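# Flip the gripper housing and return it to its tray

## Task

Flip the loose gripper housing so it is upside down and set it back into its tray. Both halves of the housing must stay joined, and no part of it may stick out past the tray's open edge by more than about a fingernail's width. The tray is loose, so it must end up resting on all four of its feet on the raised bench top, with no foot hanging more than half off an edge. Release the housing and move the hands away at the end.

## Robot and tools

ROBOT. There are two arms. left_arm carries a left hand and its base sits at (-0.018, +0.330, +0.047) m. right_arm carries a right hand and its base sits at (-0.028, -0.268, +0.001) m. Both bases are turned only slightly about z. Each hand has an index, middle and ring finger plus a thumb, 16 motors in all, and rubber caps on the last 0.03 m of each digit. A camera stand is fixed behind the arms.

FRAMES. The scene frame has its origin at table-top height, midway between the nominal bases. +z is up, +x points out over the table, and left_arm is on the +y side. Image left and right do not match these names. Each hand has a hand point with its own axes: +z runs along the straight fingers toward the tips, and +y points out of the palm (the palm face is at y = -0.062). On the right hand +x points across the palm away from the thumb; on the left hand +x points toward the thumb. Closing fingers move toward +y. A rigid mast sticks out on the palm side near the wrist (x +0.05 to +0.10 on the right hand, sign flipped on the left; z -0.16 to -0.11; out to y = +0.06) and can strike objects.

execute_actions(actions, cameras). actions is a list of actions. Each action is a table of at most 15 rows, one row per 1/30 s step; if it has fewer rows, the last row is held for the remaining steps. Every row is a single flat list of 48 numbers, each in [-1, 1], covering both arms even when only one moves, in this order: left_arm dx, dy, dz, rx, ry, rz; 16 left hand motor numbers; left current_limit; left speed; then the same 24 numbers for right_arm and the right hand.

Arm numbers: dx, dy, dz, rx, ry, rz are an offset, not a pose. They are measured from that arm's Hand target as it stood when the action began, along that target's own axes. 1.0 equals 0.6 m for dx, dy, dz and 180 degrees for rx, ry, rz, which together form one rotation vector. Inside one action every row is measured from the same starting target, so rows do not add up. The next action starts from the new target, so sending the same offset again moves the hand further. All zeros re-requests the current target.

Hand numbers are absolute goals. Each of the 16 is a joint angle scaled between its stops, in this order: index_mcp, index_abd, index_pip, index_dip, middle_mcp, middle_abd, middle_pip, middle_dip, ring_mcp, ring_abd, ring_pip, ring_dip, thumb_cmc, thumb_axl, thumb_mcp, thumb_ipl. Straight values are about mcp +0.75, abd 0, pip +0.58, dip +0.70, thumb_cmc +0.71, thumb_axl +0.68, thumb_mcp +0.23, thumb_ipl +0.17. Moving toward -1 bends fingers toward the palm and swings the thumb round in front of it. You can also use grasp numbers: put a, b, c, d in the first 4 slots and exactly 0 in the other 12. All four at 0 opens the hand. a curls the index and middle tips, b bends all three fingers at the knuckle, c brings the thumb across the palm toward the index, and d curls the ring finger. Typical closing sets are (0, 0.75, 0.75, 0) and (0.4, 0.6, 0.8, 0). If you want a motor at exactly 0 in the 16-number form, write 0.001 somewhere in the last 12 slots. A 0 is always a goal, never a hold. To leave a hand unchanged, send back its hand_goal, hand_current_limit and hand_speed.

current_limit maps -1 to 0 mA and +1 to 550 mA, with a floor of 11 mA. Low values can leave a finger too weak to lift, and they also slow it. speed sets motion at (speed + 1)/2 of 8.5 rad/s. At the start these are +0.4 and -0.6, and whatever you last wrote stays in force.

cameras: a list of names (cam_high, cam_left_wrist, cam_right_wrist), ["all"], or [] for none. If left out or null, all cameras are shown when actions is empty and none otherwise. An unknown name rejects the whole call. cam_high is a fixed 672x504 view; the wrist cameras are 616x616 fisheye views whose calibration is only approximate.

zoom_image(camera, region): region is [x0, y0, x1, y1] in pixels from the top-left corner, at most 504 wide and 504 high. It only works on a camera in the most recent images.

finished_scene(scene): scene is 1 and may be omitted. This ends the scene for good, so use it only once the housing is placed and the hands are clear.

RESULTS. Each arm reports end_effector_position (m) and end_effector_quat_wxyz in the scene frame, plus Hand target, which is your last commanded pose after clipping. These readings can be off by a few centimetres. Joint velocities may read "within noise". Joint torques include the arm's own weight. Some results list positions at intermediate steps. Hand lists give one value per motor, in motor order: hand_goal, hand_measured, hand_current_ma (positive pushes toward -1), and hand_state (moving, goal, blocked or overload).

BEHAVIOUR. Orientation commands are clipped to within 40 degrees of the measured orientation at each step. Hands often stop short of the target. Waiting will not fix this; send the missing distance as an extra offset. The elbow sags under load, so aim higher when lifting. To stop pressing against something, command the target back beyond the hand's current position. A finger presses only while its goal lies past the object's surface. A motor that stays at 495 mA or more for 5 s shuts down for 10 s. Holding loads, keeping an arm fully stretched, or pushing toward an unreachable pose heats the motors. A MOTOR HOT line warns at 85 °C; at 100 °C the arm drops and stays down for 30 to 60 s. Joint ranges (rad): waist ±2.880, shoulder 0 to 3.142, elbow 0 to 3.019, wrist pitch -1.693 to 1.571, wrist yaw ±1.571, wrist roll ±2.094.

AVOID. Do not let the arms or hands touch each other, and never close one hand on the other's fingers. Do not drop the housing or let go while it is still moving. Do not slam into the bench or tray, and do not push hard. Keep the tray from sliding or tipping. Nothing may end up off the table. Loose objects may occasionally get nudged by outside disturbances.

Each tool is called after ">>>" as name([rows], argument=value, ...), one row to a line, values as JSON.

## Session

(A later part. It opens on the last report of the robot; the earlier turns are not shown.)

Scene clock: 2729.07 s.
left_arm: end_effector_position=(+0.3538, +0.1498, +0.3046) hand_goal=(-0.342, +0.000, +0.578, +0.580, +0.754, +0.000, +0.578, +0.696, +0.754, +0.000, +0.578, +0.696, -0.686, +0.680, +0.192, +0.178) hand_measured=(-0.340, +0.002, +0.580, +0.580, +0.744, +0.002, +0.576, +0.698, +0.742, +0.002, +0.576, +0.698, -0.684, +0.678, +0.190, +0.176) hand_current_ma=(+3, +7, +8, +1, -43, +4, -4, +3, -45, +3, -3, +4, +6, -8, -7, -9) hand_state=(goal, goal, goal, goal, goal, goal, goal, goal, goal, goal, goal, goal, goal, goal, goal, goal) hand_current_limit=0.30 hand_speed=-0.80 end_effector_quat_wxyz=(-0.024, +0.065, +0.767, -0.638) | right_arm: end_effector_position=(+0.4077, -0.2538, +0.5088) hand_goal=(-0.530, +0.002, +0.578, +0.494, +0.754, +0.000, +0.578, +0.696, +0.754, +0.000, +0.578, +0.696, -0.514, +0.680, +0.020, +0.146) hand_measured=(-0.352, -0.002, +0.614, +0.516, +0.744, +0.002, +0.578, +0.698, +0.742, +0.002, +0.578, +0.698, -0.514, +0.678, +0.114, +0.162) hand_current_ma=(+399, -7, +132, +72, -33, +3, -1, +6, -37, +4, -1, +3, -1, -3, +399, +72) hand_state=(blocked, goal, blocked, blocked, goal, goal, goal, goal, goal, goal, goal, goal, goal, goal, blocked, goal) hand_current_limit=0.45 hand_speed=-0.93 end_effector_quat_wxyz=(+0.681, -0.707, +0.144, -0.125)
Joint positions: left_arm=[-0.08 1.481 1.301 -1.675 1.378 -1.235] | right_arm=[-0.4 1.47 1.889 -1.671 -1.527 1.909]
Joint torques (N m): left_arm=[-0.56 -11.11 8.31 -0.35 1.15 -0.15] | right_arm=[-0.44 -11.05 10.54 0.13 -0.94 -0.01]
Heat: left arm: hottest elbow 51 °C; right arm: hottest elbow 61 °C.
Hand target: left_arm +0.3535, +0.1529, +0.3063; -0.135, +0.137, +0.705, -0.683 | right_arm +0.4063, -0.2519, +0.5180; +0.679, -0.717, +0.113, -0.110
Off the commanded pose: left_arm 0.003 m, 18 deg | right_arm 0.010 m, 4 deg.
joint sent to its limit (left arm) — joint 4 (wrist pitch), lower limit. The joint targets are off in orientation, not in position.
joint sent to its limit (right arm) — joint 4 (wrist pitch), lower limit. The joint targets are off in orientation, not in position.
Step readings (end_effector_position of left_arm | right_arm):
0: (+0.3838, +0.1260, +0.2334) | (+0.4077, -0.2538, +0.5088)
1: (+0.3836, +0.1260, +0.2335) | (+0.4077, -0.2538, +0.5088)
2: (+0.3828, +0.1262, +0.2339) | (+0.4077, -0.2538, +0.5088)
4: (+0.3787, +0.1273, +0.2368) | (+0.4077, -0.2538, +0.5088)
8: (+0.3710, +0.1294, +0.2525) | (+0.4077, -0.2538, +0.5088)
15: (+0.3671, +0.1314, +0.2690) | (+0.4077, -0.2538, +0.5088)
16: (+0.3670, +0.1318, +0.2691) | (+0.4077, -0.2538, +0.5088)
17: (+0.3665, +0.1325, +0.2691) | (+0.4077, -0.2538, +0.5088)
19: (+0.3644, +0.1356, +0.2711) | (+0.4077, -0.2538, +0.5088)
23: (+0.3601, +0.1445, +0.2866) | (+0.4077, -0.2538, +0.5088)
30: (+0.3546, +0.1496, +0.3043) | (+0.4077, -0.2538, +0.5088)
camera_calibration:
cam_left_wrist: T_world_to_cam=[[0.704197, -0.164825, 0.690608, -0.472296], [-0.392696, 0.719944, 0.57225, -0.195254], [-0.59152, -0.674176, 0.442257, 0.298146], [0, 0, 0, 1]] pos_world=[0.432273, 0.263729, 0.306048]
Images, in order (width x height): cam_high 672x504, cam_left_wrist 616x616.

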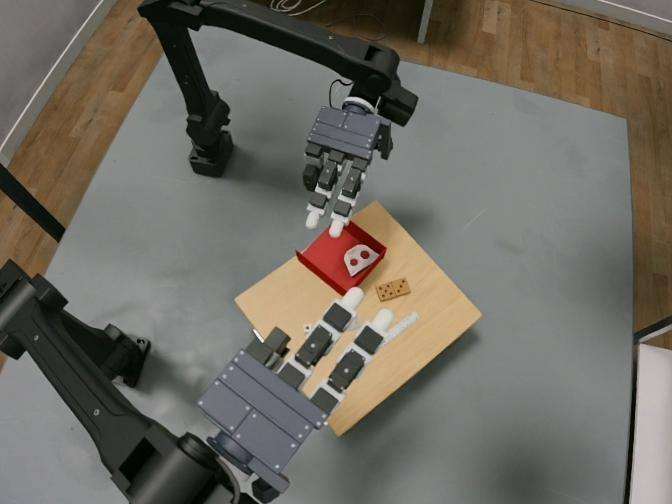

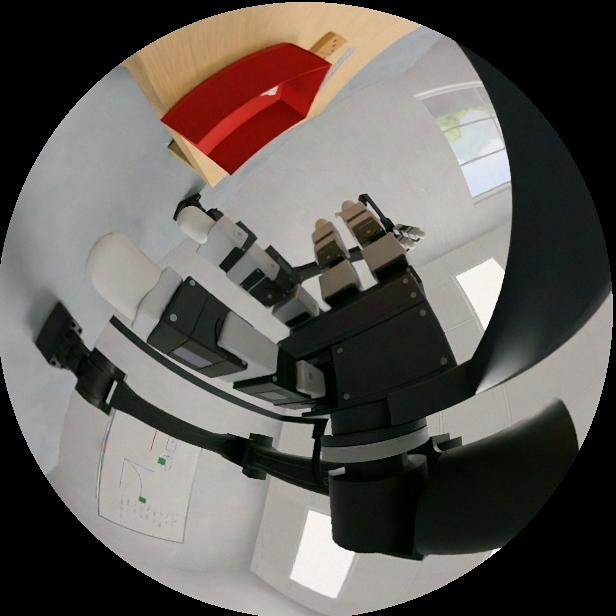

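>>> execute_actions([
  [[-0.06,-0.03,0.01,0,0,0,-0.342,0,0.577,0.58,0.754,0,0.577,0.696,0.754,0,0.577,0.696,-0.686,0.68,0.191,0.178,0.3,-0.8,0,0,0,0,0,0,-0.53,0.001,0.577,0.493,0.754,0,0.577,0.696,0.754,0,0.577,0.696,-0.514,0.68,0.02,0.146,0.45,-0.93]],
  [[-0.07,-0.02,0.011,0,0,0,-0.342,0,0.577,0.58,0.754,0,0.577,0.696,0.754,0,0.577,0.696,-0.686,0.68,0.191,0.178,0.3,-0.8,0,0,0,0,0,0,-0.53,0.001,0.577,0.493,0.754,0,0.577,0.696,0.754,0,0.577,0.696,-0.514,0.68,0.02,0.146,0.45,-0.93]],
  [[-0.07,0,0.011,0,0,0,-0.342,0,0.577,0.58,0.754,0,0.577,0.696,0.754,0,0.577,0.696,-0.686,0.68,0.191,0.178,0.3,-0.8,0,0,0,0,0,0,-0.53,0.001,0.577,0.493,0.754,0,0.577,0.696,0.754,0,0.577,0.696,-0.514,0.68,0.02,0.146,0.45,-0.93]],
  [[-0.064,0,0.011,0,0,0,-0.342,0,0.577,0.58,0.754,0,0.577,0.696,0.754,0,0.577,0.696,-0.686,0.68,0.191,0.178,0.3,-0.8,0,0,0,0,0,0,-0.53,0.001,0.577,0.493,0.754,0,0.577,0.696,0.754,0,0.577,0.696,-0.514,0.68,0.02,0.146,0.45,-0.93]],
], cameras=["all"])

>>> zoom_image(camera="cam_left_wrist", region=[60, 0, 320, 260])

>>> zoom_image(camera="cam_right_wrist", region=[320, 60, 520, 260])

>>> zoom_image(camera="cam_high", region=[270, 190, 420, 310])

Scene clock: 2776.10 s.
left_arm: end_effector_position=(+0.4810, +0.0728, +0.3240) hand_goal=(-0.342, +0.000, +0.578, +0.580, +0.754, +0.000, +0.578, +0.696, +0.754, +0.000, +0.578, +0.696, -0.686, +0.680, +0.192, +0.178) hand_measured=(-0.342, +0.002, +0.580, +0.580, +0.744, +0.002, +0.576, +0.698, +0.742, +0.002, +0.576, +0.698, -0.684, +0.678, +0.190, +0.176) hand_current_ma=(+0, +5, +7, +1, -43, +3, -4, +3, -47, +3, -3, +4, +6, -8, -7, -9) hand_state=(goal, goal, goal, goal, goal, goal, goal, goal, goal, goal, goal, goal, goal, goal, goal, goal) hand_current_limit=0.30 hand_speed=-0.80 end_effector_quat_wxyz=(-0.066, +0.070, +0.736, -0.670) | right_arm: end_effector_position=(+0.4077, -0.2538, +0.5088) hand_goal=(-0.530, +0.002, +0.578, +0.494, +0.754, +0.000, +0.578, +0.696, +0.754, +0.000, +0.578, +0.696, -0.514, +0.680, +0.020, +0.146) hand_measured=(-0.352, -0.002, +0.614, +0.516, +0.744, +0.002, +0.578, +0.698, +0.742, +0.002, +0.578, +0.698, -0.514, +0.678, +0.114, +0.162) hand_current_ma=(+399, -7, +132, +72, -33, +3, -1, +6, -37, +4, -1, +3, -1, -3, +399, +72) hand_state=(blocked, goal, blocked, blocked, goal, goal, goal, goal, goal, goal, goal, goal, goal, goal, blocked, goal) hand_current_limit=0.45 hand_speed=-0.93 end_effector_quat_wxyz=(+0.681, -0.707, +0.144, -0.125)
Joint positions: left_arm=[-0.188 1.856 1.794 -1.677 1.477 -1.405] | right_arm=[-0.4 1.47 1.889 -1.671 -1.527 1.909]
Joint torques (N m): left_arm=[-0.79 -16.97 12.4 -0.05 1.18 -0.14] | right_arm=[-0.38 -11.05 10.47 0.08 -0.93 0.01]
Heat: left arm: hottest elbow 50 °C; right arm: hottest elbow 61 °C.
Hand target: left_arm +0.4902, +0.0682, +0.3349; -0.135, +0.137, +0.705, -0.683 | right_arm +0.4063, -0.2519, +0.5180; +0.679, -0.717, +0.113, -0.110
Off the commanded pose: left_arm 0.015 m, 12 deg | right_arm 0.010 m, 4 deg.
joint sent to its limit (left arm) — joint 4 (wrist pitch), lower limit. The joint targets are off in orientation, not in position.
joint sent to its limit (right arm) — joint 4 (wrist pitch), lower limit. The joint targets are off in orientation, not in position.
Step readings (end_effector_position of left_arm | right_arm):
0: (+0.3537, +0.1498, +0.3046) | (+0.4077, -0.2538, +0.5088)
1: (+0.3537, +0.1496, +0.3048) | (+0.4077, -0.2538, +0.5088)
2: (+0.3539, +0.1491, +0.3052) | (+0.4077, -0.2538, +0.5088)
4: (+0.3570, +0.1471, +0.3071) | (+0.4077, -0.2538, +0.5088)
8: (+0.3699, +0.1402, +0.3116) | (+0.4077, -0.2538, +0.5088)
15: (+0.3731, +0.1363, +0.3109) | (+0.4077, -0.2538, +0.5088)
16: (+0.3735, +0.1362, +0.3115) | (+0.4077, -0.2538, +0.5088)
17: (+0.3750, +0.1348, +0.3129) | (+0.4077, -0.2538, +0.5088)
19: (+0.3848, +0.1300, +0.3189) | (+0.4077, -0.2538, +0.5088)
23: (+0.4055, +0.1194, +0.3274) | (+0.4077, -0.2538, +0.5088)
30: (+0.4091, +0.1141, +0.3221) | (+0.4077, -0.2538, +0.5088)
31: (+0.4096, +0.1140, +0.3222) | (+0.4077, -0.2538, +0.5088)
32: (+0.4115, +0.1129, +0.3229) | (+0.4077, -0.2538, +0.5088)
34: (+0.4216, +0.1077, +0.3274) | (+0.4077, -0.2538, +0.5088)
38: (+0.4421, +0.0986, +0.3304) | (+0.4077, -0.2538, +0.5088)
45: (+0.4462, +0.0930, +0.3201) | (+0.4077, -0.2538, +0.5088)
46: (+0.4465, +0.0926, +0.3201) | (+0.4077, -0.2538, +0.5088)
47: (+0.4483, +0.0917, +0.3211) | (+0.4077, -0.2538, +0.5088)
49: (+0.4576, +0.0862, +0.3260) | (+0.4077, -0.2538, +0.5088)
53: (+0.4759, +0.0781, +0.3313) | (+0.4077, -0.2538, +0.5088)
60: (+0.4803, +0.0736, +0.3228) | (+0.4077, -0.2538, +0.5088)
camera_calibration:
cam_left_wrist: T_world_to_cam=[[0.737662, -0.153666, 0.65745, -0.59401], [-0.310018, 0.787944, 0.532008, -0.132651], [-0.599786, -0.596264, 0.533598, 0.28165], [0, 0, 0, 1]] pos_world=[0.565984, 0.18118, 0.310816]
cam_right_wrist: T_world_to_cam=[[-0.761057, 0.220377, -0.610103, 0.701184], [-0.605052, -0.580276, 0.545154, -0.241352], [-0.233888, 0.784037, 0.574963, 0.123641], [0, 0, 0, 1]] pos_world=[0.416529, -0.391515, 0.488279]

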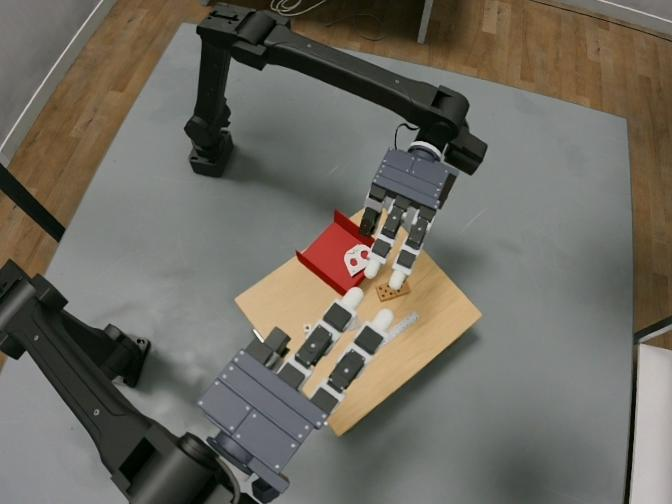

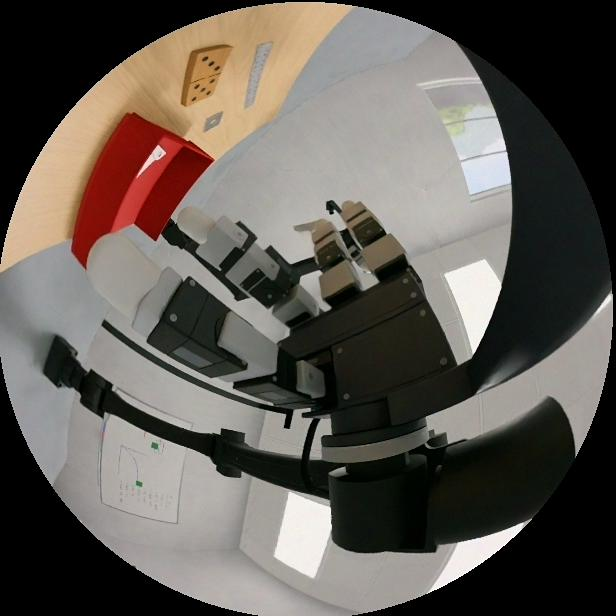

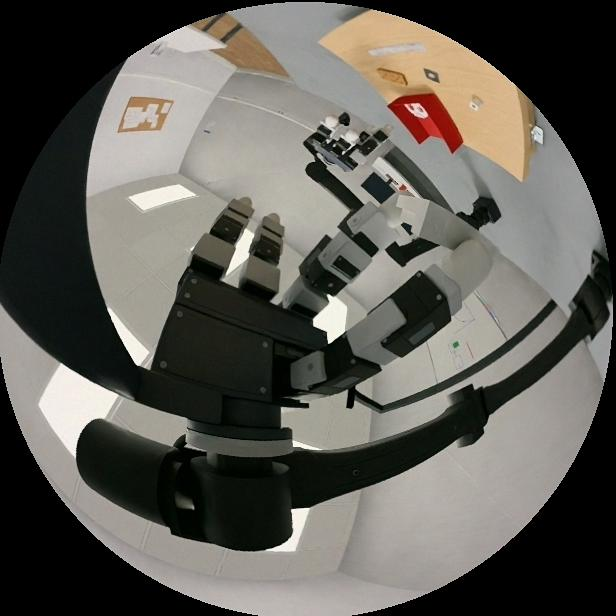

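Scaled by 1.938 from the camera's 616x616 image, which has a finer 880x880 frame.

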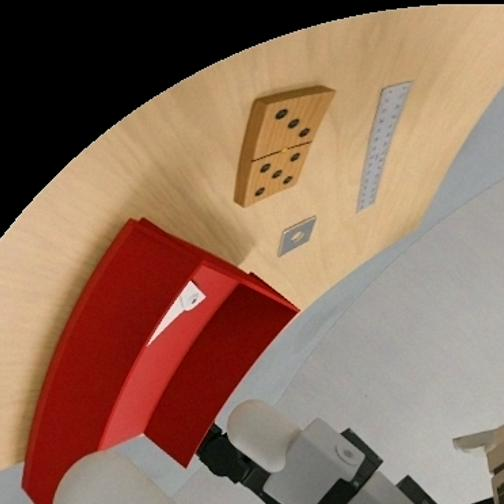

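Scaled by 2.520 from the camera's 616x616 image, which has a finer 880x880 frame.

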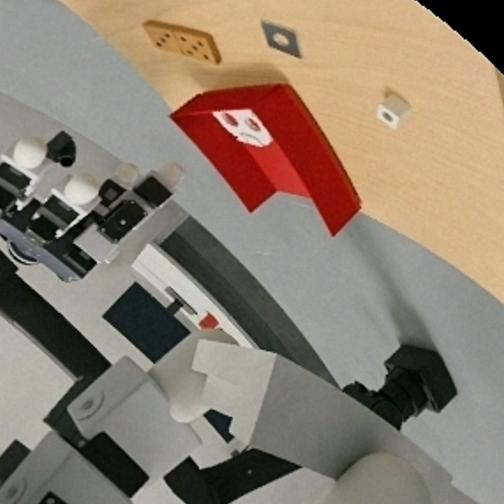

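Scaled by 3.360 from the camera's 672x504 image, which has a finer 960x720 frame.

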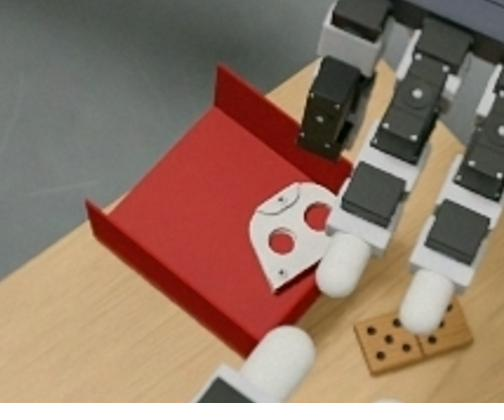

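>>> execute_actions([
  [[-0.0155,0.05,0.0185,0,0,0,-0.342,0,0.577,0.58,0.754,0,0.577,0.696,0.754,0,0.577,0.696,-0.686,0.68,0.191,0.178,0.3,-0.8,0,0,0,0,0,0,-0.53,0.001,0.577,0.493,0.754,0,0.577,0.696,0.754,0,0.577,0.696,-0.514,0.68,0.02,0.146,0.45,-0.93]],
  [[0,0.065,0,0,0,0,-0.342,0,0.577,0.58,0.754,0,0.577,0.696,0.754,0,0.577,0.696,-0.686,0.68,0.191,0.178,0.3,-0.8,0,0,0,0,0,0,-0.53,0.001,0.577,0.493,0.754,0,0.577,0.696,0.754,0,0.577,0.696,-0.514,0.68,0.02,0.146,0.45,-0.93]],
], cameras=["all"])

>>> zoom_image(camera="cam_left_wrist", region=[60, 0, 320, 260])

>>> zoom_image(camera="cam_right_wrist", region=[360, 70, 460, 170])

>>> zoom_image(camera="cam_high", region=[270, 190, 420, 310])

Scene clock: 2828.00 s.
left_arm: end_effector_position=(+0.4931, +0.0588, +0.2730) hand_goal=(-0.342, +0.000, +0.578, +0.580, +0.754, +0.000, +0.578, +0.696, +0.754, +0.000, +0.578, +0.696, -0.686, +0.680, +0.192, +0.178) hand_measured=(-0.342, +0.002, +0.580, +0.580, +0.744, +0.002, +0.576, +0.698, +0.742, +0.002, +0.576, +0.698, -0.684, +0.678, +0.190, +0.176) hand_current_ma=(+0, +5, +7, +1, -43, +3, -4, +3, -47, +3, -3, +4, +6, -8, -7, -9) hand_state=(goal, goal, goal, goal, goal, goal, goal, goal, goal, goal, goal, goal, goal, goal, goal, goal) hand_current_limit=0.30 hand_speed=-0.80 end_effector_quat_wxyz=(-0.074, +0.083, +0.735, -0.669) | right_arm: end_effector_position=(+0.4077, -0.2538, +0.5088) hand_goal=(-0.530, +0.002, +0.578, +0.494, +0.754, +0.000, +0.578, +0.696, +0.754, +0.000, +0.578, +0.696, -0.514, +0.680, +0.020, +0.146) hand_measured=(-0.352, -0.002, +0.614, +0.516, +0.744, +0.002, +0.578, +0.698, +0.742, +0.002, +0.578, +0.698, -0.514, +0.678, +0.114, +0.162) hand_current_ma=(+399, -7, +132, +72, -33, +3, -1, +6, -37, +4, -1, +3, -1, -3, +399, +72) hand_state=(blocked, goal, blocked, blocked, goal, goal, goal, goal, goal, goal, goal, goal, goal, goal, blocked, goal) hand_current_limit=0.45 hand_speed=-0.93 end_effector_quat_wxyz=(+0.681, -0.707, +0.144, -0.125)
Joint positions: left_arm=[-0.21 1.945 1.788 -1.677 1.474 -1.304] | right_arm=[-0.4 1.47 1.889 -1.671 -1.527 1.909]
Joint torques (N m): left_arm=[-1.73 -18.37 8.29 -0.29 0.98 0.2] | right_arm=[-0.5 -10.81 10.52 0.09 -0.94 0.05]
Heat: left arm: hottest elbow 56 °C; right arm: hottest elbow 61 °C.
Hand target: left_arm +0.4952, +0.0565, +0.2657; -0.135, +0.137, +0.705, -0.683 | right_arm +0.4063, -0.2519, +0.5180; +0.679, -0.717, +0.113, -0.110
Off the commanded pose: left_arm 0.008 m, 10 deg | right_arm 0.010 m, 4 deg.
joint sent to its limit (left arm) — joint 4 (wrist pitch), lower limit. The joint targets are off in orientation, not in position.
joint sent to its limit (right arm) — joint 4 (wrist pitch), lower limit. The joint targets are off in orientation, not in position.
Step readings (end_effector_position of left_arm | right_arm):
0: (+0.4810, +0.0728, +0.3240) | (+0.4077, -0.2538, +0.5088)
1: (+0.4809, +0.0726, +0.3240) | (+0.4077, -0.2538, +0.5088)
2: (+0.4809, +0.0721, +0.3236) | (+0.4077, -0.2538, +0.5088)
4: (+0.4804, +0.0691, +0.3218) | (+0.4077, -0.2538, +0.5088)
8: (+0.4825, +0.0653, +0.3104) | (+0.4077, -0.2538, +0.5088)
15: (+0.4845, +0.0600, +0.2941) | (+0.4077, -0.2538, +0.5088)
16: (+0.4844, +0.0596, +0.2941) | (+0.4077, -0.2538, +0.5088)
17: (+0.4850, +0.0595, +0.2937) | (+0.4077, -0.2538, +0.5088)
19: (+0.4864, +0.0593, +0.2930) | (+0.4077, -0.2538, +0.5088)
23: (+0.4898, +0.0589, +0.2873) | (+0.4077, -0.2538, +0.5088)
30: (+0.4924, +0.0588, +0.2741) | (+0.4077, -0.2538, +0.5088)
camera_calibration:
cam_left_wrist: T_world_to_cam=[[0.728181, -0.176802, 0.662188, -0.566838], [-0.288179, 0.797622, 0.529861, -0.101576], [-0.621856, -0.576663, 0.529863, 0.318488], [0, 0, 0, 1]] pos_world=[0.581543, 0.164462, 0.26042]
cam_right_wrist: T_world_to_cam=[[-0.761057, 0.220377, -0.610103, 0.701184], [-0.605052, -0.580276, 0.545154, -0.241352], [-0.233888, 0.784037, 0.574963, 0.123641], [0, 0, 0, 1]] pos_world=[0.416529, -0.391515, 0.488279]

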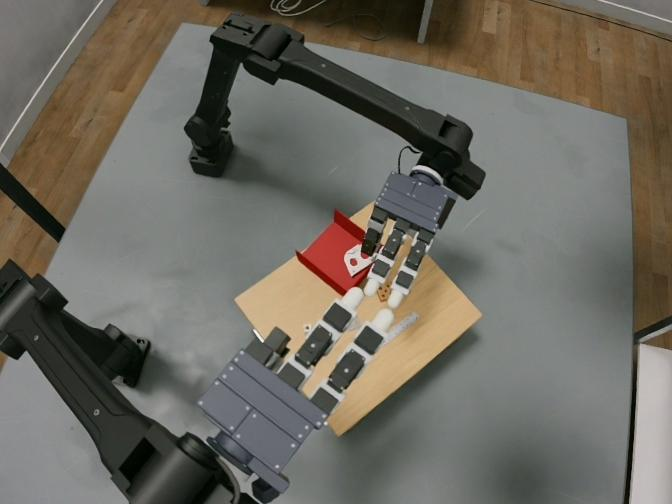

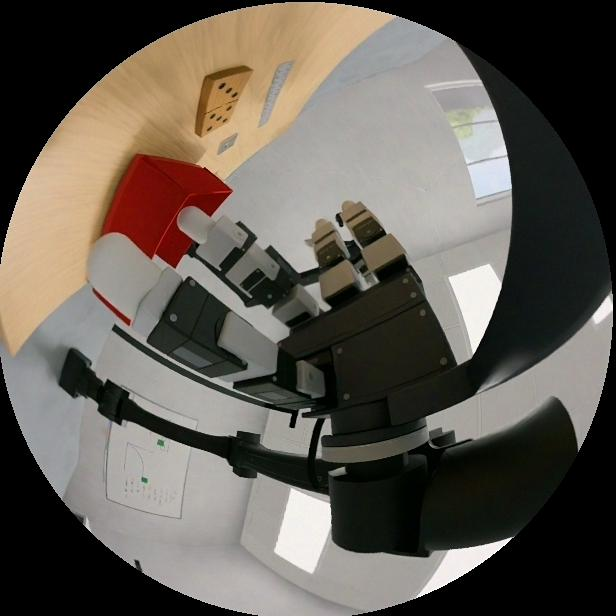

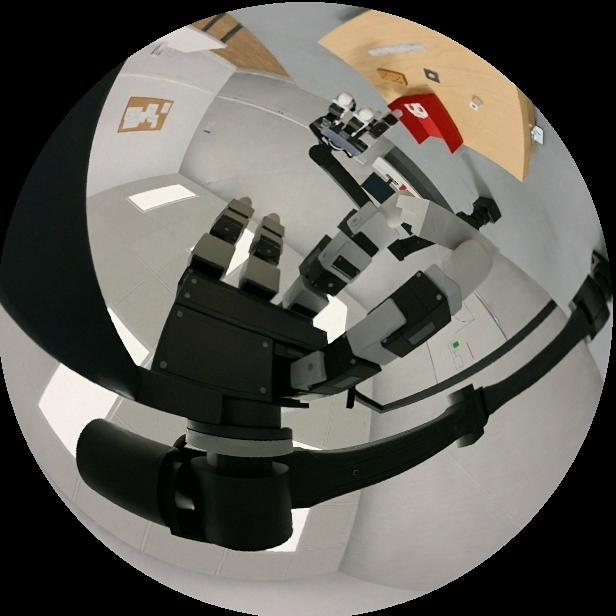

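Scaled by 1.938 from the camera's 616x616 image, which has a finer 880x880 frame.

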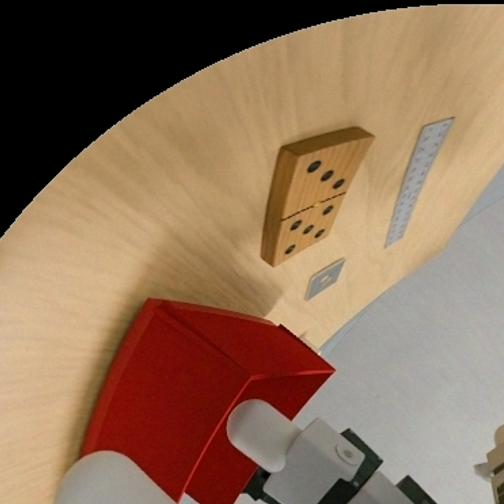

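Scaled by 5.040 from the camera's 616x616 image, which has a finer 880x880 frame.

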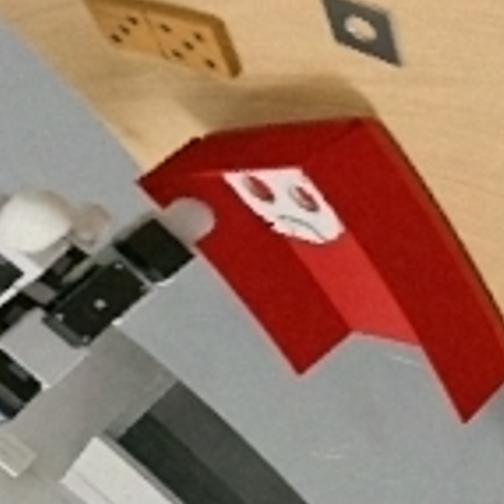

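Scaled by 3.360 from the camera's 672x504 image, which has a finer 960x720 frame.

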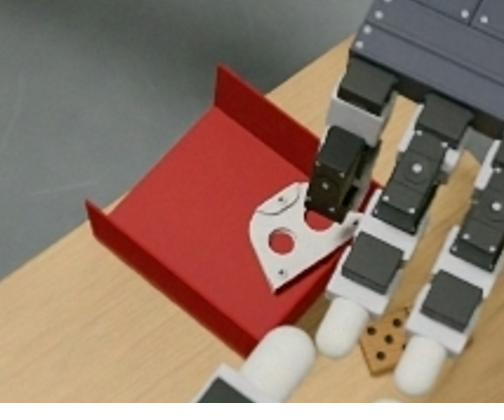

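>>> execute_actions([
  [[0.0142,0.0345,0.0048,0,0,0,-0.342,0,0.577,0.58,0.754,0,0.577,0.696,0.754,0,0.577,0.696,-0.686,0.68,0.191,0.178,0.3,-0.8,0,0,0,0,0,0,-0.53,0.001,0.577,0.493,0.754,0,0.577,0.696,0.754,0,0.577,0.696,-0.514,0.68,0.02,0.146,0.45,-0.93]],
], cameras=["cam_right_wrist","cam_high"])

>>> zoom_image(camera="cam_right_wrist", region=[360, 70, 460, 170])

Scene clock: 2841.20 s.
left_arm: end_effector_position=(+0.4854, +0.0611, +0.2514) hand_goal=(-0.342, +0.000, +0.578, +0.580, +0.754, +0.000, +0.578, +0.696, +0.754, +0.000, +0.578, +0.696, -0.686, +0.680, +0.192, +0.178) hand_measured=(-0.342, +0.002, +0.580, +0.580, +0.744, +0.002, +0.576, +0.698, +0.742, +0.002, +0.576, +0.698, -0.684, +0.678, +0.190, +0.176) hand_current_ma=(+0, +5, +7, +1, -43, +3, -4, +3, -47, +3, -3, +4, +6, -8, -7, -9) hand_state=(goal, goal, goal, goal, goal, goal, goal, goal, goal, goal, goal, goal, goal, goal, goal, goal) hand_current_limit=0.30 hand_speed=-0.80 end_effector_quat_wxyz=(-0.077, +0.086, +0.736, -0.667) | right_arm: end_effector_position=(+0.4077, -0.2538, +0.5088) hand_goal=(-0.530, +0.002, +0.578, +0.494, +0.754, +0.000, +0.578, +0.696, +0.754, +0.000, +0.578, +0.696, -0.514, +0.680, +0.020, +0.146) hand_measured=(-0.352, -0.002, +0.614, +0.516, +0.744, +0.002, +0.578, +0.698, +0.742, +0.002, +0.578, +0.698, -0.514, +0.678, +0.114, +0.162) hand_current_ma=(+399, -7, +132, +72, -33, +3, -1, +6, -37, +4, -1, +3, -1, -3, +399, +72) hand_state=(blocked, goal, blocked, blocked, goal, goal, goal, goal, goal, goal, goal, goal, goal, goal, blocked, goal) hand_current_limit=0.45 hand_speed=-0.93 end_effector_quat_wxyz=(+0.681, -0.707, +0.144, -0.125)
Joint positions: left_arm=[-0.21 1.949 1.736 -1.677 1.466 -1.25] | right_arm=[-0.4 1.47 1.889 -1.671 -1.527 1.909]
Joint torques (N m): left_arm=[-1.61 -18.37 8.29 -0.21 0.91 0.29] | right_arm=[-0.5 -10.87 10.5 0.12 -0.94 0.04]
Heat: left arm: hottest elbow 55 °C; right arm: hottest elbow 61 °C.
Hand target: left_arm +0.4864, +0.0577, +0.2450; -0.135, +0.137, +0.705, -0.683 | right_arm +0.4063, -0.2519, +0.5180; +0.679, -0.717, +0.113, -0.110
Off the commanded pose: left_arm 0.007 m, 10 deg | right_arm 0.010 m, 4 deg.
joint sent to its limit (left arm) — joint 4 (wrist pitch), lower limit. The joint targets are off in orientation, not in position.
joint sent to its limit (right arm) — joint 4 (wrist pitch), lower limit. The joint targets are off in orientation, not in position.
Step readings (end_effector_position of left_arm | right_arm):
0: (+0.4932, +0.0588, +0.2730) | (+0.4077, -0.2538, +0.5088)
1: (+0.4931, +0.0588, +0.2729) | (+0.4077, -0.2538, +0.5088)
2: (+0.4928, +0.0588, +0.2718) | (+0.4077, -0.2538, +0.5088)
4: (+0.4909, +0.0592, +0.2675) | (+0.4077, -0.2538, +0.5088)
8: (+0.4850, +0.0610, +0.2554) | (+0.4077, -0.2538, +0.5088)
15: (+0.4851, +0.0611, +0.2515) | (+0.4077, -0.2538, +0.5088)
camera_calibration:
cam_right_wrist: T_world_to_cam=[[-0.761057, 0.220377, -0.610103, 0.701184], [-0.605052, -0.580276, 0.545154, -0.241352], [-0.233888, 0.784037, 0.574963, 0.123641], [0, 0, 0, 1]] pos_world=[0.416529, -0.391515, 0.488279]
Images, in order (width x height): cam_high 672x504, cam_right_wrist 616x616.

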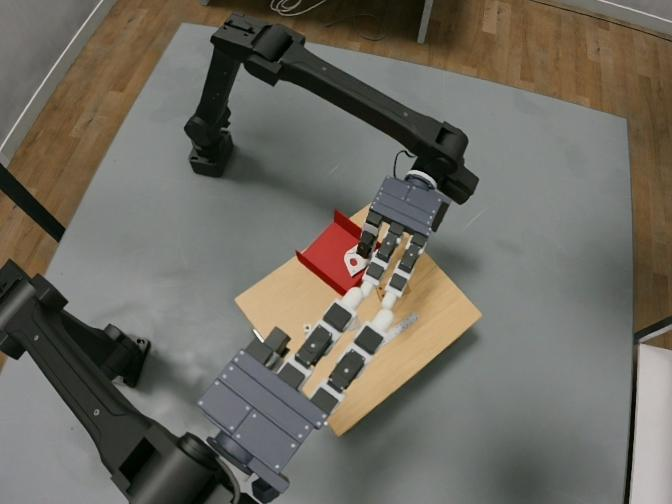

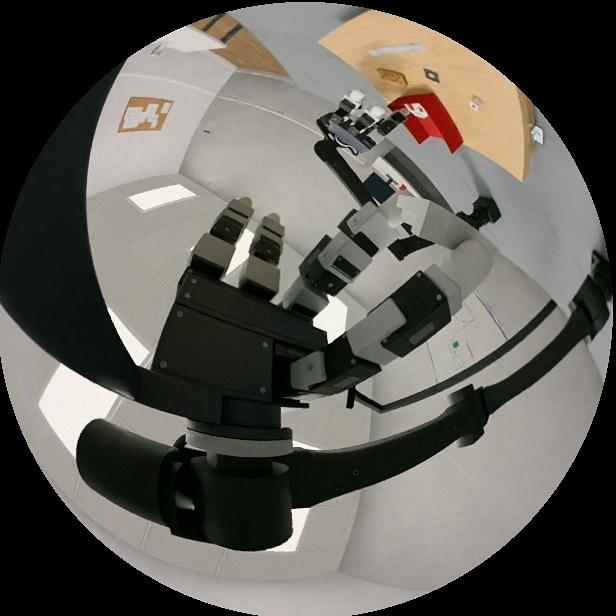

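Scaled by 5.040 from the camera's 616x616 image, which has a finer 880x880 frame.

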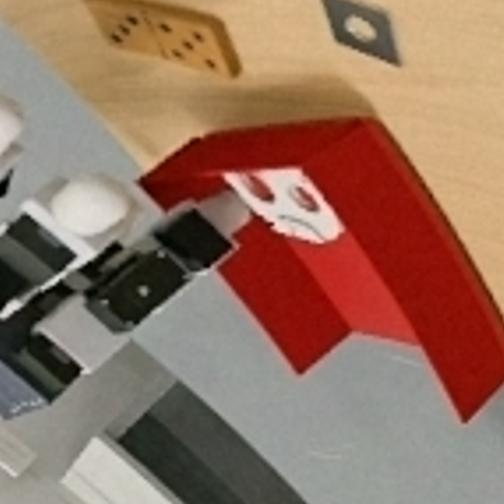

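>>> execute_actions([
  [[-0.0013,0.015,0.0031,0,0,0,-0.342,0,0.577,0.58,0.754,0,0.577,0.696,0.754,0,0.577,0.696,-0.686,0.68,0.191,0.178,0.3,-0.8,0,0,0,0,0,0,-0.53,0.001,0.577,0.493,0.754,0,0.577,0.696,0.754,0,0.577,0.696,-0.514,0.68,0.02,0.146,0.45,-0.93]],
], cameras=["cam_right_wrist"])

>>> zoom_image(camera="cam_right_wrist", region=[360, 70, 460, 170])

Scene clock: 2849.63 s.
left_arm: end_effector_position=(+0.4867, +0.0596, +0.2481) hand_goal=(-0.342, +0.000, +0.578, +0.580, +0.754, +0.000, +0.578, +0.696, +0.754, +0.000, +0.578, +0.696, -0.686, +0.680, +0.192, +0.178) hand_measured=(-0.342, +0.002, +0.580, +0.580, +0.744, +0.002, +0.576, +0.698, +0.742, +0.002, +0.576, +0.698, -0.684, +0.678, +0.190, +0.176) hand_current_ma=(+0, +5, +7, +1, -43, +3, -4, +3, -47, +3, -3, +4, +6, -8, -7, -9) hand_state=(goal, goal, goal, goal, goal, goal, goal, goal, goal, goal, goal, goal, goal, goal, goal, goal) hand_current_limit=0.30 hand_speed=-0.80 end_effector_quat_wxyz=(-0.074, +0.092, +0.736, -0.667) | right_arm: end_effector_position=(+0.4077, -0.2538, +0.5088) hand_goal=(-0.530, +0.002, +0.578, +0.494, +0.754, +0.000, +0.578, +0.696, +0.754, +0.000, +0.578, +0.696, -0.514, +0.680, +0.020, +0.146) hand_measured=(-0.352, -0.002, +0.614, +0.516, +0.744, +0.002, +0.578, +0.698, +0.742, +0.002, +0.578, +0.698, -0.514, +0.678, +0.114, +0.162) hand_current_ma=(+399, -7, +132, +72, -33, +3, -1, +6, -37, +4, -1, +3, -1, -3, +399, +72) hand_state=(blocked, goal, blocked, blocked, goal, goal, goal, goal, goal, goal, goal, goal, goal, goal, blocked, goal) hand_current_limit=0.45 hand_speed=-0.93 end_effector_quat_wxyz=(+0.681, -0.707, +0.144, -0.125)
Joint positions: left_arm=[-0.212 1.954 1.736 -1.677 1.466 -1.231] | right_arm=[-0.4 1.47 1.889 -1.671 -1.527 1.909]
Joint torques (N m): left_arm=[-0.32 -17.9 7.75 -0.27 0.96 0.2] | right_arm=[-0.62 -10.81 10.5 0.12 -0.93 0.01]
Heat: left arm: hottest elbow 55 °C; right arm: hottest elbow 61 °C.
Hand target: left_arm +0.4864, +0.0557, +0.2360; -0.135, +0.137, +0.705, -0.683 | right_arm +0.4063, -0.2519, +0.5180; +0.679, -0.717, +0.113, -0.110
Off the commanded pose: left_arm 0.013 m, 10 deg | right_arm 0.010 m, 4 deg.
joint sent to its limit (left arm) — joint 4 (wrist pitch), lower limit. The joint targets are off in orientation, not in position.
joint sent to its limit (right arm) — joint 4 (wrist pitch), lower limit. The joint targets are off in orientation, not in position.
Step readings (end_effector_position of left_arm | right_arm):
0: (+0.4855, +0.0611, +0.2513) | (+0.4077, -0.2538, +0.5088)
1: (+0.4855, +0.0611, +0.2513) | (+0.4077, -0.2538, +0.5088)
2: (+0.4855, +0.0609, +0.2513) | (+0.4077, -0.2538, +0.5088)
4: (+0.4858, +0.0608, +0.2512) | (+0.4077, -0.2538, +0.5088)
8: (+0.4862, +0.0601, +0.2503) | (+0.4077, -0.2538, +0.5088)
15: (+0.4867, +0.0598, +0.2483) | (+0.4077, -0.2538, +0.5088)
camera_calibration:
cam_right_wrist: T_world_to_cam=[[-0.761057, 0.220377, -0.610103, 0.701184], [-0.605052, -0.580276, 0.545154, -0.241352], [-0.233888, 0.784037, 0.574963, 0.123641], [0, 0, 0, 1]] pos_world=[0.416529, -0.391515, 0.488279]
Images, in order (width x height): cam_right_wrist 616x616.

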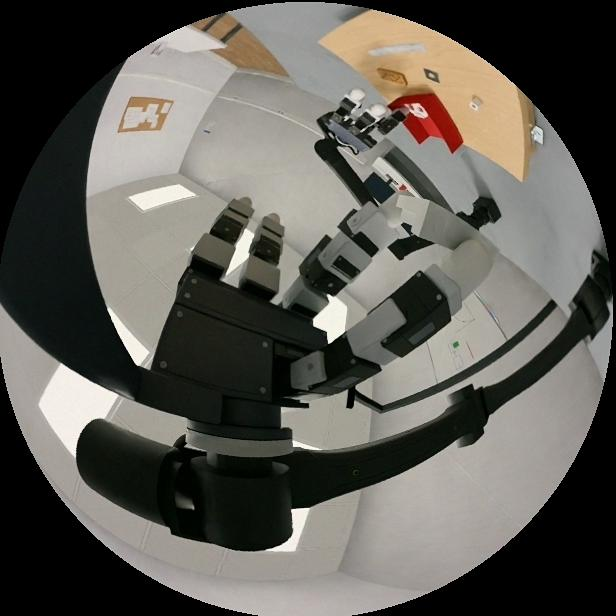

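Scaled by 5.040 from the camera's 616x616 image, which has a finer 880x880 frame.

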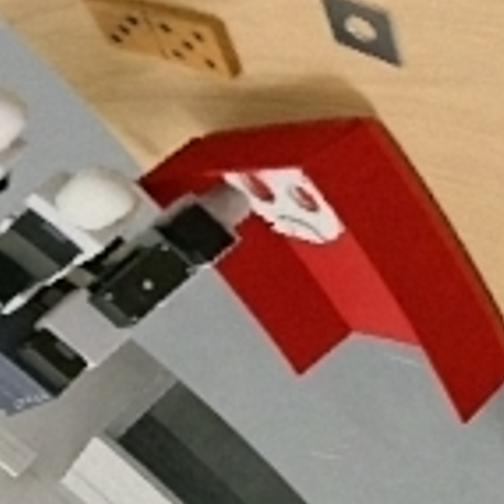

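>>> execute_actions([
  [[0.002,0.01,0.002,0,0,0,-0.342,0,0.577,0.58,0.754,0,0.577,0.696,0.754,0,0.577,0.696,-0.686,0.68,0.191,0.178,0.3,-0.8,0,0,0,0,0,0,-0.53,0.001,0.577,0.493,0.754,0,0.577,0.696,0.754,0,0.577,0.696,-0.514,0.68,0.02,0.146,0.45,-0.93]],
], cameras=["cam_right_wrist"])

>>> zoom_image(camera="cam_right_wrist", region=[360, 70, 460, 170])

Scene clock: 2855.20 s.
left_arm: end_effector_position=(+0.4846, +0.0591, +0.2403) hand_goal=(-0.342, +0.000, +0.578, +0.580, +0.754, +0.000, +0.578, +0.696, +0.754, +0.000, +0.578, +0.696, -0.686, +0.680, +0.192, +0.178) hand_measured=(-0.342, +0.002, +0.580, +0.580, +0.744, +0.002, +0.576, +0.698, +0.742, +0.002, +0.576, +0.698, -0.684, +0.678, +0.190, +0.176) hand_current_ma=(+0, +5, +7, +1, -43, +3, -4, +3, -47, +3, -3, +4, +6, -8, -7, -9) hand_state=(goal, goal, goal, goal, goal, goal, goal, goal, goal, goal, goal, goal, goal, goal, goal, goal) hand_current_limit=0.30 hand_speed=-0.80 end_effector_quat_wxyz=(-0.077, +0.092, +0.736, -0.666) | right_arm: end_effector_position=(+0.4077, -0.2538, +0.5088) hand_goal=(-0.530, +0.002, +0.578, +0.494, +0.754, +0.000, +0.578, +0.696, +0.754, +0.000, +0.578, +0.696, -0.514, +0.680, +0.020, +0.146) hand_measured=(-0.352, -0.002, +0.614, +0.516, +0.744, +0.002, +0.578, +0.698, +0.742, +0.002, +0.578, +0.698, -0.514, +0.678, +0.114, +0.162) hand_current_ma=(+399, -7, +132, +72, -33, +3, -1, +6, -37, +4, -1, +3, -1, -3, +399, +72) hand_state=(blocked, goal, blocked, blocked, goal, goal, goal, goal, goal, goal, goal, goal, goal, goal, blocked, goal) hand_current_limit=0.45 hand_speed=-0.93 end_effector_quat_wxyz=(+0.681, -0.707, +0.144, -0.125)
Joint positions: left_arm=[-0.214 1.96 1.723 -1.677 1.464 -1.216] | right_arm=[-0.4 1.47 1.889 -1.671 -1.527 1.909]
Joint torques (N m): left_arm=[-1.9 -17.79 7.91 -0.25 0.92 0.23] | right_arm=[-0.21 -10.99 10.54 0.12 -0.94 0.03]
Heat: left arm: hottest elbow 55 °C; right arm: hottest elbow 61 °C.
Hand target: left_arm +0.4849, +0.0553, +0.2299; -0.135, +0.137, +0.705, -0.683 | right_arm +0.4063, -0.2519, +0.5180; +0.679, -0.717, +0.113, -0.110
Off the commanded pose: left_arm 0.011 m, 9 deg | right_arm 0.010 m, 4 deg.
joint sent to its limit (left arm) — joint 4 (wrist pitch), lower limit. The joint targets are off in orientation, not in position.
joint sent to its limit (right arm) — joint 4 (wrist pitch), lower limit. The joint targets are off in orientation, not in position.
Step readings (end_effector_position of left_arm | right_arm):
0: (+0.4868, +0.0596, +0.2481) | (+0.4077, -0.2538, +0.5088)
1: (+0.4867, +0.0596, +0.2479) | (+0.4077, -0.2538, +0.5088)
2: (+0.4865, +0.0596, +0.2476) | (+0.4077, -0.2538, +0.5088)
4: (+0.4858, +0.0595, +0.2464) | (+0.4077, -0.2538, +0.5088)
8: (+0.4845, +0.0595, +0.2427) | (+0.4077, -0.2538, +0.5088)
15: (+0.4846, +0.0593, +0.2403) | (+0.4077, -0.2538, +0.5088)
camera_calibration:
cam_right_wrist: T_world_to_cam=[[-0.761057, 0.220377, -0.610103, 0.701184], [-0.605052, -0.580276, 0.545154, -0.241352], [-0.233888, 0.784037, 0.574963, 0.123641], [0, 0, 0, 1]] pos_world=[0.416529, -0.391515, 0.488279]
Images, in order (width x height): cam_right_wrist 616x616.

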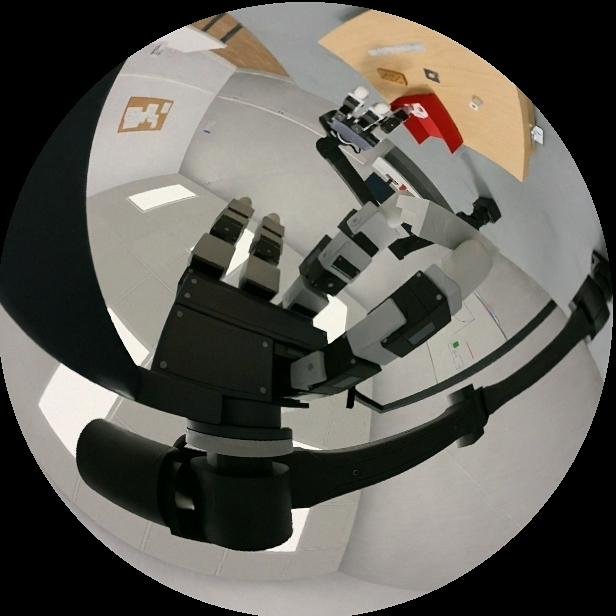

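Scaled by 5.040 from the camera's 616x616 image, which has a finer 880x880 frame.

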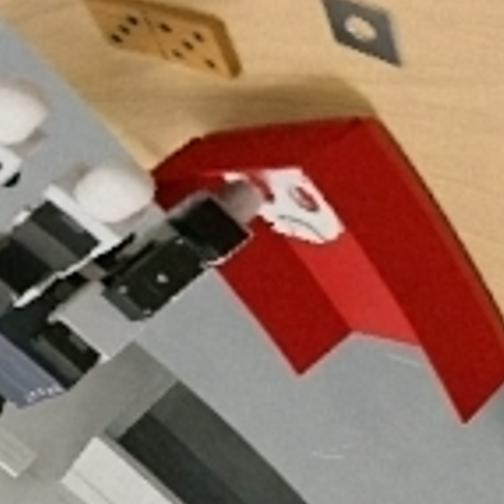

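>>> execute_actions([
  [[0,0.01,0,0,0,0,-0.342,0,0.577,0.58,0.754,0,0.577,0.696,0.754,0,0.577,0.696,-0.686,0.68,0.191,0.178,0.3,-0.8,0,0,0,0,0,0,-0.53,0.001,0.577,0.493,0.754,0,0.577,0.696,0.754,0,0.577,0.696,-0.514,0.68,0.02,0.146,0.45,-0.93]],
], cameras=["cam_right_wrist"])

>>> zoom_image(camera="cam_right_wrist", region=[360, 70, 460, 170])

Scene clock: 2868.67 s.
left_arm: end_effector_position=(+0.4848, +0.0592, +0.2347) hand_goal=(-0.342, +0.000, +0.578, +0.580, +0.754, +0.000, +0.578, +0.696, +0.754, +0.000, +0.578, +0.696, -0.686, +0.680, +0.192, +0.178) hand_measured=(-0.342, +0.002, +0.580, +0.580, +0.744, +0.002, +0.576, +0.698, +0.742, +0.002, +0.576, +0.698, -0.684, +0.678, +0.190, +0.176) hand_current_ma=(+0, +5, +7, +1, -43, +3, -4, +3, -47, +3, -3, +4, +6, -8, -7, -9) hand_state=(goal, goal, goal, goal, goal, goal, goal, goal, goal, goal, goal, goal, goal, goal, goal, goal) hand_current_limit=0.30 hand_speed=-0.80 end_effector_quat_wxyz=(-0.077, +0.093, +0.736, -0.666) | right_arm: end_effector_position=(+0.4077, -0.2538, +0.5088) hand_goal=(-0.530, +0.002, +0.578, +0.494, +0.754, +0.000, +0.578, +0.696, +0.754, +0.000, +0.578, +0.696, -0.514, +0.680, +0.020, +0.146) hand_measured=(-0.352, -0.002, +0.614, +0.516, +0.744, +0.002, +0.578, +0.698, +0.742, +0.002, +0.578, +0.698, -0.514, +0.678, +0.114, +0.162) hand_current_ma=(+399, -7, +132, +72, -33, +3, -1, +6, -37, +4, -1, +3, -1, -3, +399, +72) hand_state=(blocked, goal, blocked, blocked, goal, goal, goal, goal, goal, goal, goal, goal, goal, goal, blocked, goal) hand_current_limit=0.45 hand_speed=-0.93 end_effector_quat_wxyz=(+0.681, -0.707, +0.144, -0.125)
Joint positions: left_arm=[-0.214 1.967 1.719 -1.677 1.463 -1.204] | right_arm=[-0.4 1.47 1.889 -1.671 -1.527 1.909]
Joint torques (N m): left_arm=[-1.32 -17.26 7.69 -0.44 0.91 0.19] | right_arm=[-0.15 -11.11 10.54 0.06 -0.95 0.01]
Heat: left arm: hottest elbow 54 °C; right arm: hottest elbow 61 °C.
Hand target: left_arm +0.4850, +0.0554, +0.2239; -0.135, +0.137, +0.705, -0.683 | right_arm +0.4063, -0.2519, +0.5180; +0.679, -0.717, +0.113, -0.110
Off the commanded pose: left_arm 0.011 m, 9 deg | right_arm 0.010 m, 4 deg.
joint sent to its limit (left arm) — joint 4 (wrist pitch), lower limit. The joint targets are off in orientation, not in position.
joint sent to its limit (right arm) — joint 4 (wrist pitch), lower limit. The joint targets are off in orientation, not in position.
Step readings (end_effector_position of left_arm | right_arm):
0: (+0.4846, +0.0591, +0.2403) | (+0.4077, -0.2538, +0.5088)
1: (+0.4846, +0.0591, +0.2403) | (+0.4077, -0.2538, +0.5088)
2: (+0.4847, +0.0591, +0.2401) | (+0.4077, -0.2538, +0.5088)
4: (+0.4848, +0.0591, +0.2398) | (+0.4077, -0.2538, +0.5088)
8: (+0.4845, +0.0592, +0.2377) | (+0.4077, -0.2538, +0.5088)
15: (+0.4848, +0.0592, +0.2347) | (+0.4077, -0.2538, +0.5088)
camera_calibration:
cam_right_wrist: T_world_to_cam=[[-0.761057, 0.220377, -0.610103, 0.701184], [-0.605052, -0.580276, 0.545154, -0.241352], [-0.233888, 0.784037, 0.574963, 0.123641], [0, 0, 0, 1]] pos_world=[0.416529, -0.391515, 0.488279]
Images, in order (width x height): cam_right_wrist 616x616.

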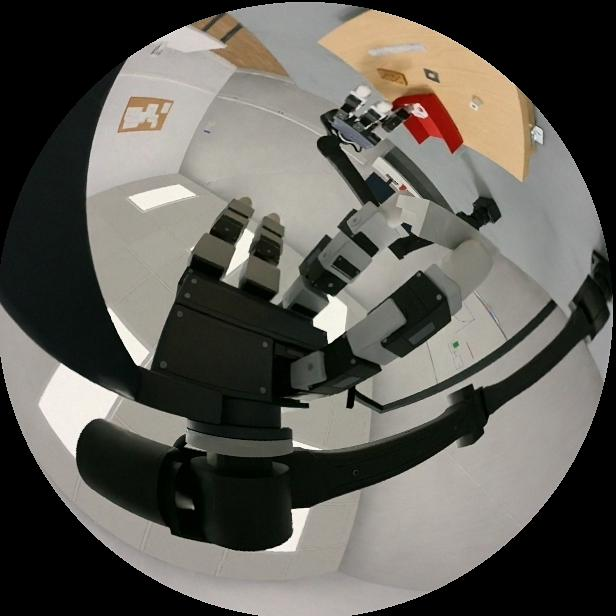

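Scaled by 5.040 from the camera's 616x616 image, which has a finer 880x880 frame.

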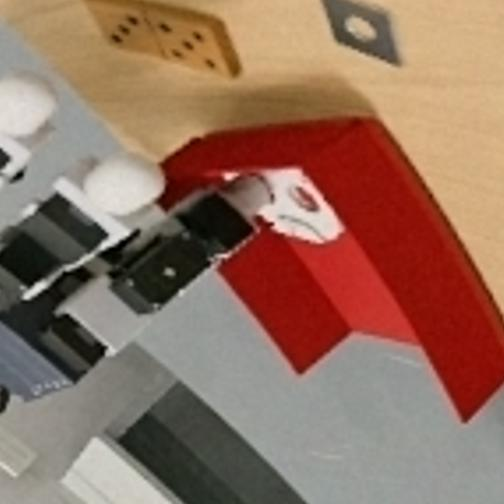

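>>> execute_actions([
  [[0.0018,0.004,0.03,0,0,0,-0.342,0,0.577,0.58,0.754,0,0.577,0.696,0.754,0,0.577,0.696,-0.686,0.68,0.191,0.178,0.3,-0.8,0,0,0,0,0,0,-0.53,0.001,0.577,0.493,0.754,0,0.577,0.696,0.754,0,0.577,0.696,-0.514,0.68,0.02,0.146,0.45,-0.93]],
], cameras=["cam_right_wrist","cam_high"])

>>> zoom_image(camera="cam_right_wrist", region=[360, 70, 460, 170])

>>> zoom_image(camera="cam_high", region=[270, 190, 420, 310])

Scene clock: 2875.77 s.
left_arm: end_effector_position=(+0.4754, +0.0411, +0.2333) hand_goal=(-0.342, +0.000, +0.578, +0.580, +0.754, +0.000, +0.578, +0.696, +0.754, +0.000, +0.578, +0.696, -0.686, +0.680, +0.192, +0.178) hand_measured=(-0.346, +0.002, +0.576, +0.580, +0.744, +0.002, +0.576, +0.698, +0.742, +0.002, +0.576, +0.698, -0.684, +0.678, +0.190, +0.176) hand_current_ma=(-18, +3, -5, +0, -43, +3, -4, +3, -47, +3, -3, +4, +6, -8, -7, -9) hand_state=(goal, goal, goal, goal, goal, goal, goal, goal, goal, goal, goal, goal, goal, goal, goal, goal) hand_current_limit=0.30 hand_speed=-0.80 end_effector_quat_wxyz=(-0.088, +0.104, +0.732, -0.668) | right_arm: end_effector_position=(+0.4077, -0.2538, +0.5088) hand_goal=(-0.530, +0.002, +0.578, +0.494, +0.754, +0.000, +0.578, +0.696, +0.754, +0.000, +0.578, +0.696, -0.514, +0.680, +0.020, +0.146) hand_measured=(-0.352, -0.002, +0.614, +0.516, +0.744, +0.002, +0.578, +0.698, +0.742, +0.002, +0.578, +0.698, -0.514, +0.678, +0.114, +0.162) hand_current_ma=(+399, -7, +132, +72, -33, +3, -1, +6, -37, +4, -1, +3, -1, -3, +399, +72) hand_state=(blocked, goal, blocked, blocked, goal, goal, goal, goal, goal, goal, goal, goal, goal, goal, blocked, goal) hand_current_limit=0.45 hand_speed=-0.93 end_effector_quat_wxyz=(+0.681, -0.707, +0.144, -0.125)
Joint positions: left_arm=[-0.249 1.97 1.716 -1.677 1.471 -1.198] | right_arm=[-0.4 1.47 1.889 -1.671 -1.527 1.909]
Joint torques (N m): left_arm=[-1.38 -17.55 7.88 -0.42 1.08 0.22] | right_arm=[-0.38 -10.7 10.52 0.06 -0.94 0.03]
Heat: left arm: hottest elbow 54 °C; right arm: hottest elbow 61 °C.
Hand target: left_arm +0.4772, +0.0394, +0.2208; -0.135, +0.137, +0.705, -0.683 | right_arm +0.4063, -0.2519, +0.5180; +0.679, -0.717, +0.113, -0.110
Off the commanded pose: left_arm 0.013 m, 8 deg | right_arm 0.010 m, 4 deg.
joint sent to its limit (left arm) — joint 4 (wrist pitch), lower limit. The joint targets are off in orientation, not in position.
joint sent to its limit (right arm) — joint 4 (wrist pitch), lower limit. The joint targets are off in orientation, not in position.
Step readings (end_effector_position of left_arm | right_arm):
0: (+0.4848, +0.0592, +0.2347) | (+0.4077, -0.2538, +0.5088)
1: (+0.4848, +0.0592, +0.2347) | (+0.4077, -0.2538, +0.5088)
2: (+0.4842, +0.0578, +0.2347) | (+0.4077, -0.2538, +0.5088)
4: (+0.4832, +0.0555, +0.2347) | (+0.4077, -0.2538, +0.5088)
8: (+0.4791, +0.0482, +0.2336) | (+0.4077, -0.2538, +0.5088)
15: (+0.4754, +0.0411, +0.2333) | (+0.4077, -0.2538, +0.5088)
camera_calibration:
cam_right_wrist: T_world_to_cam=[[-0.761057, 0.220377, -0.610103, 0.701184], [-0.605052, -0.580276, 0.545154, -0.241352], [-0.233888, 0.784037, 0.574963, 0.123641], [0, 0, 0, 1]] pos_world=[0.416529, -0.391515, 0.488279]
Images, in order (width x height): cam_high 672x504, cam_right_wrist 616x616.

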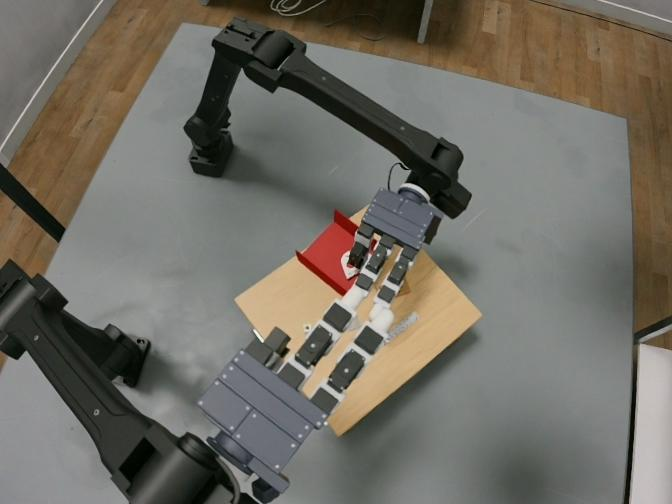

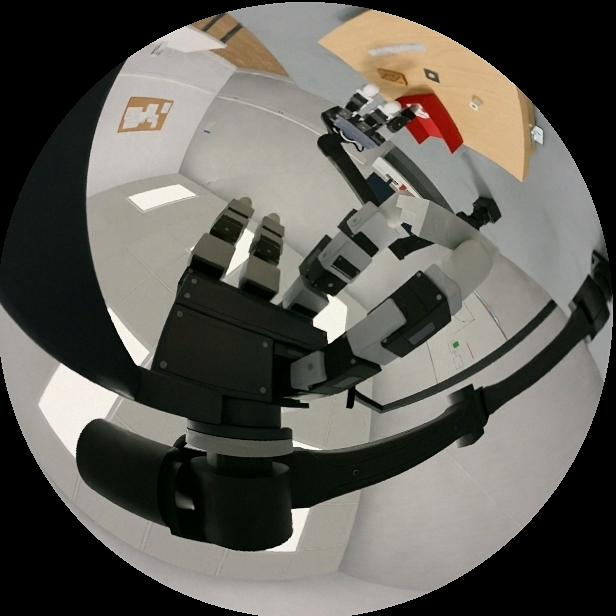

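Scaled by 5.040 from the camera's 616x616 image, which has a finer 880x880 frame.

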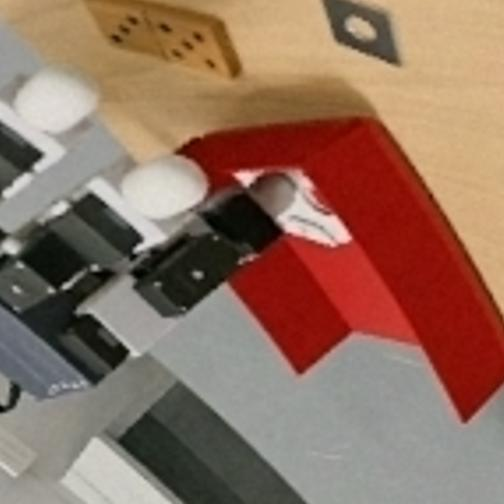

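Scaled by 3.360 from the camera's 672x504 image, which has a finer 960x720 frame.

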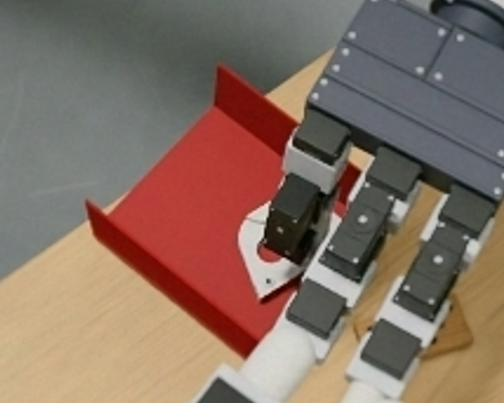

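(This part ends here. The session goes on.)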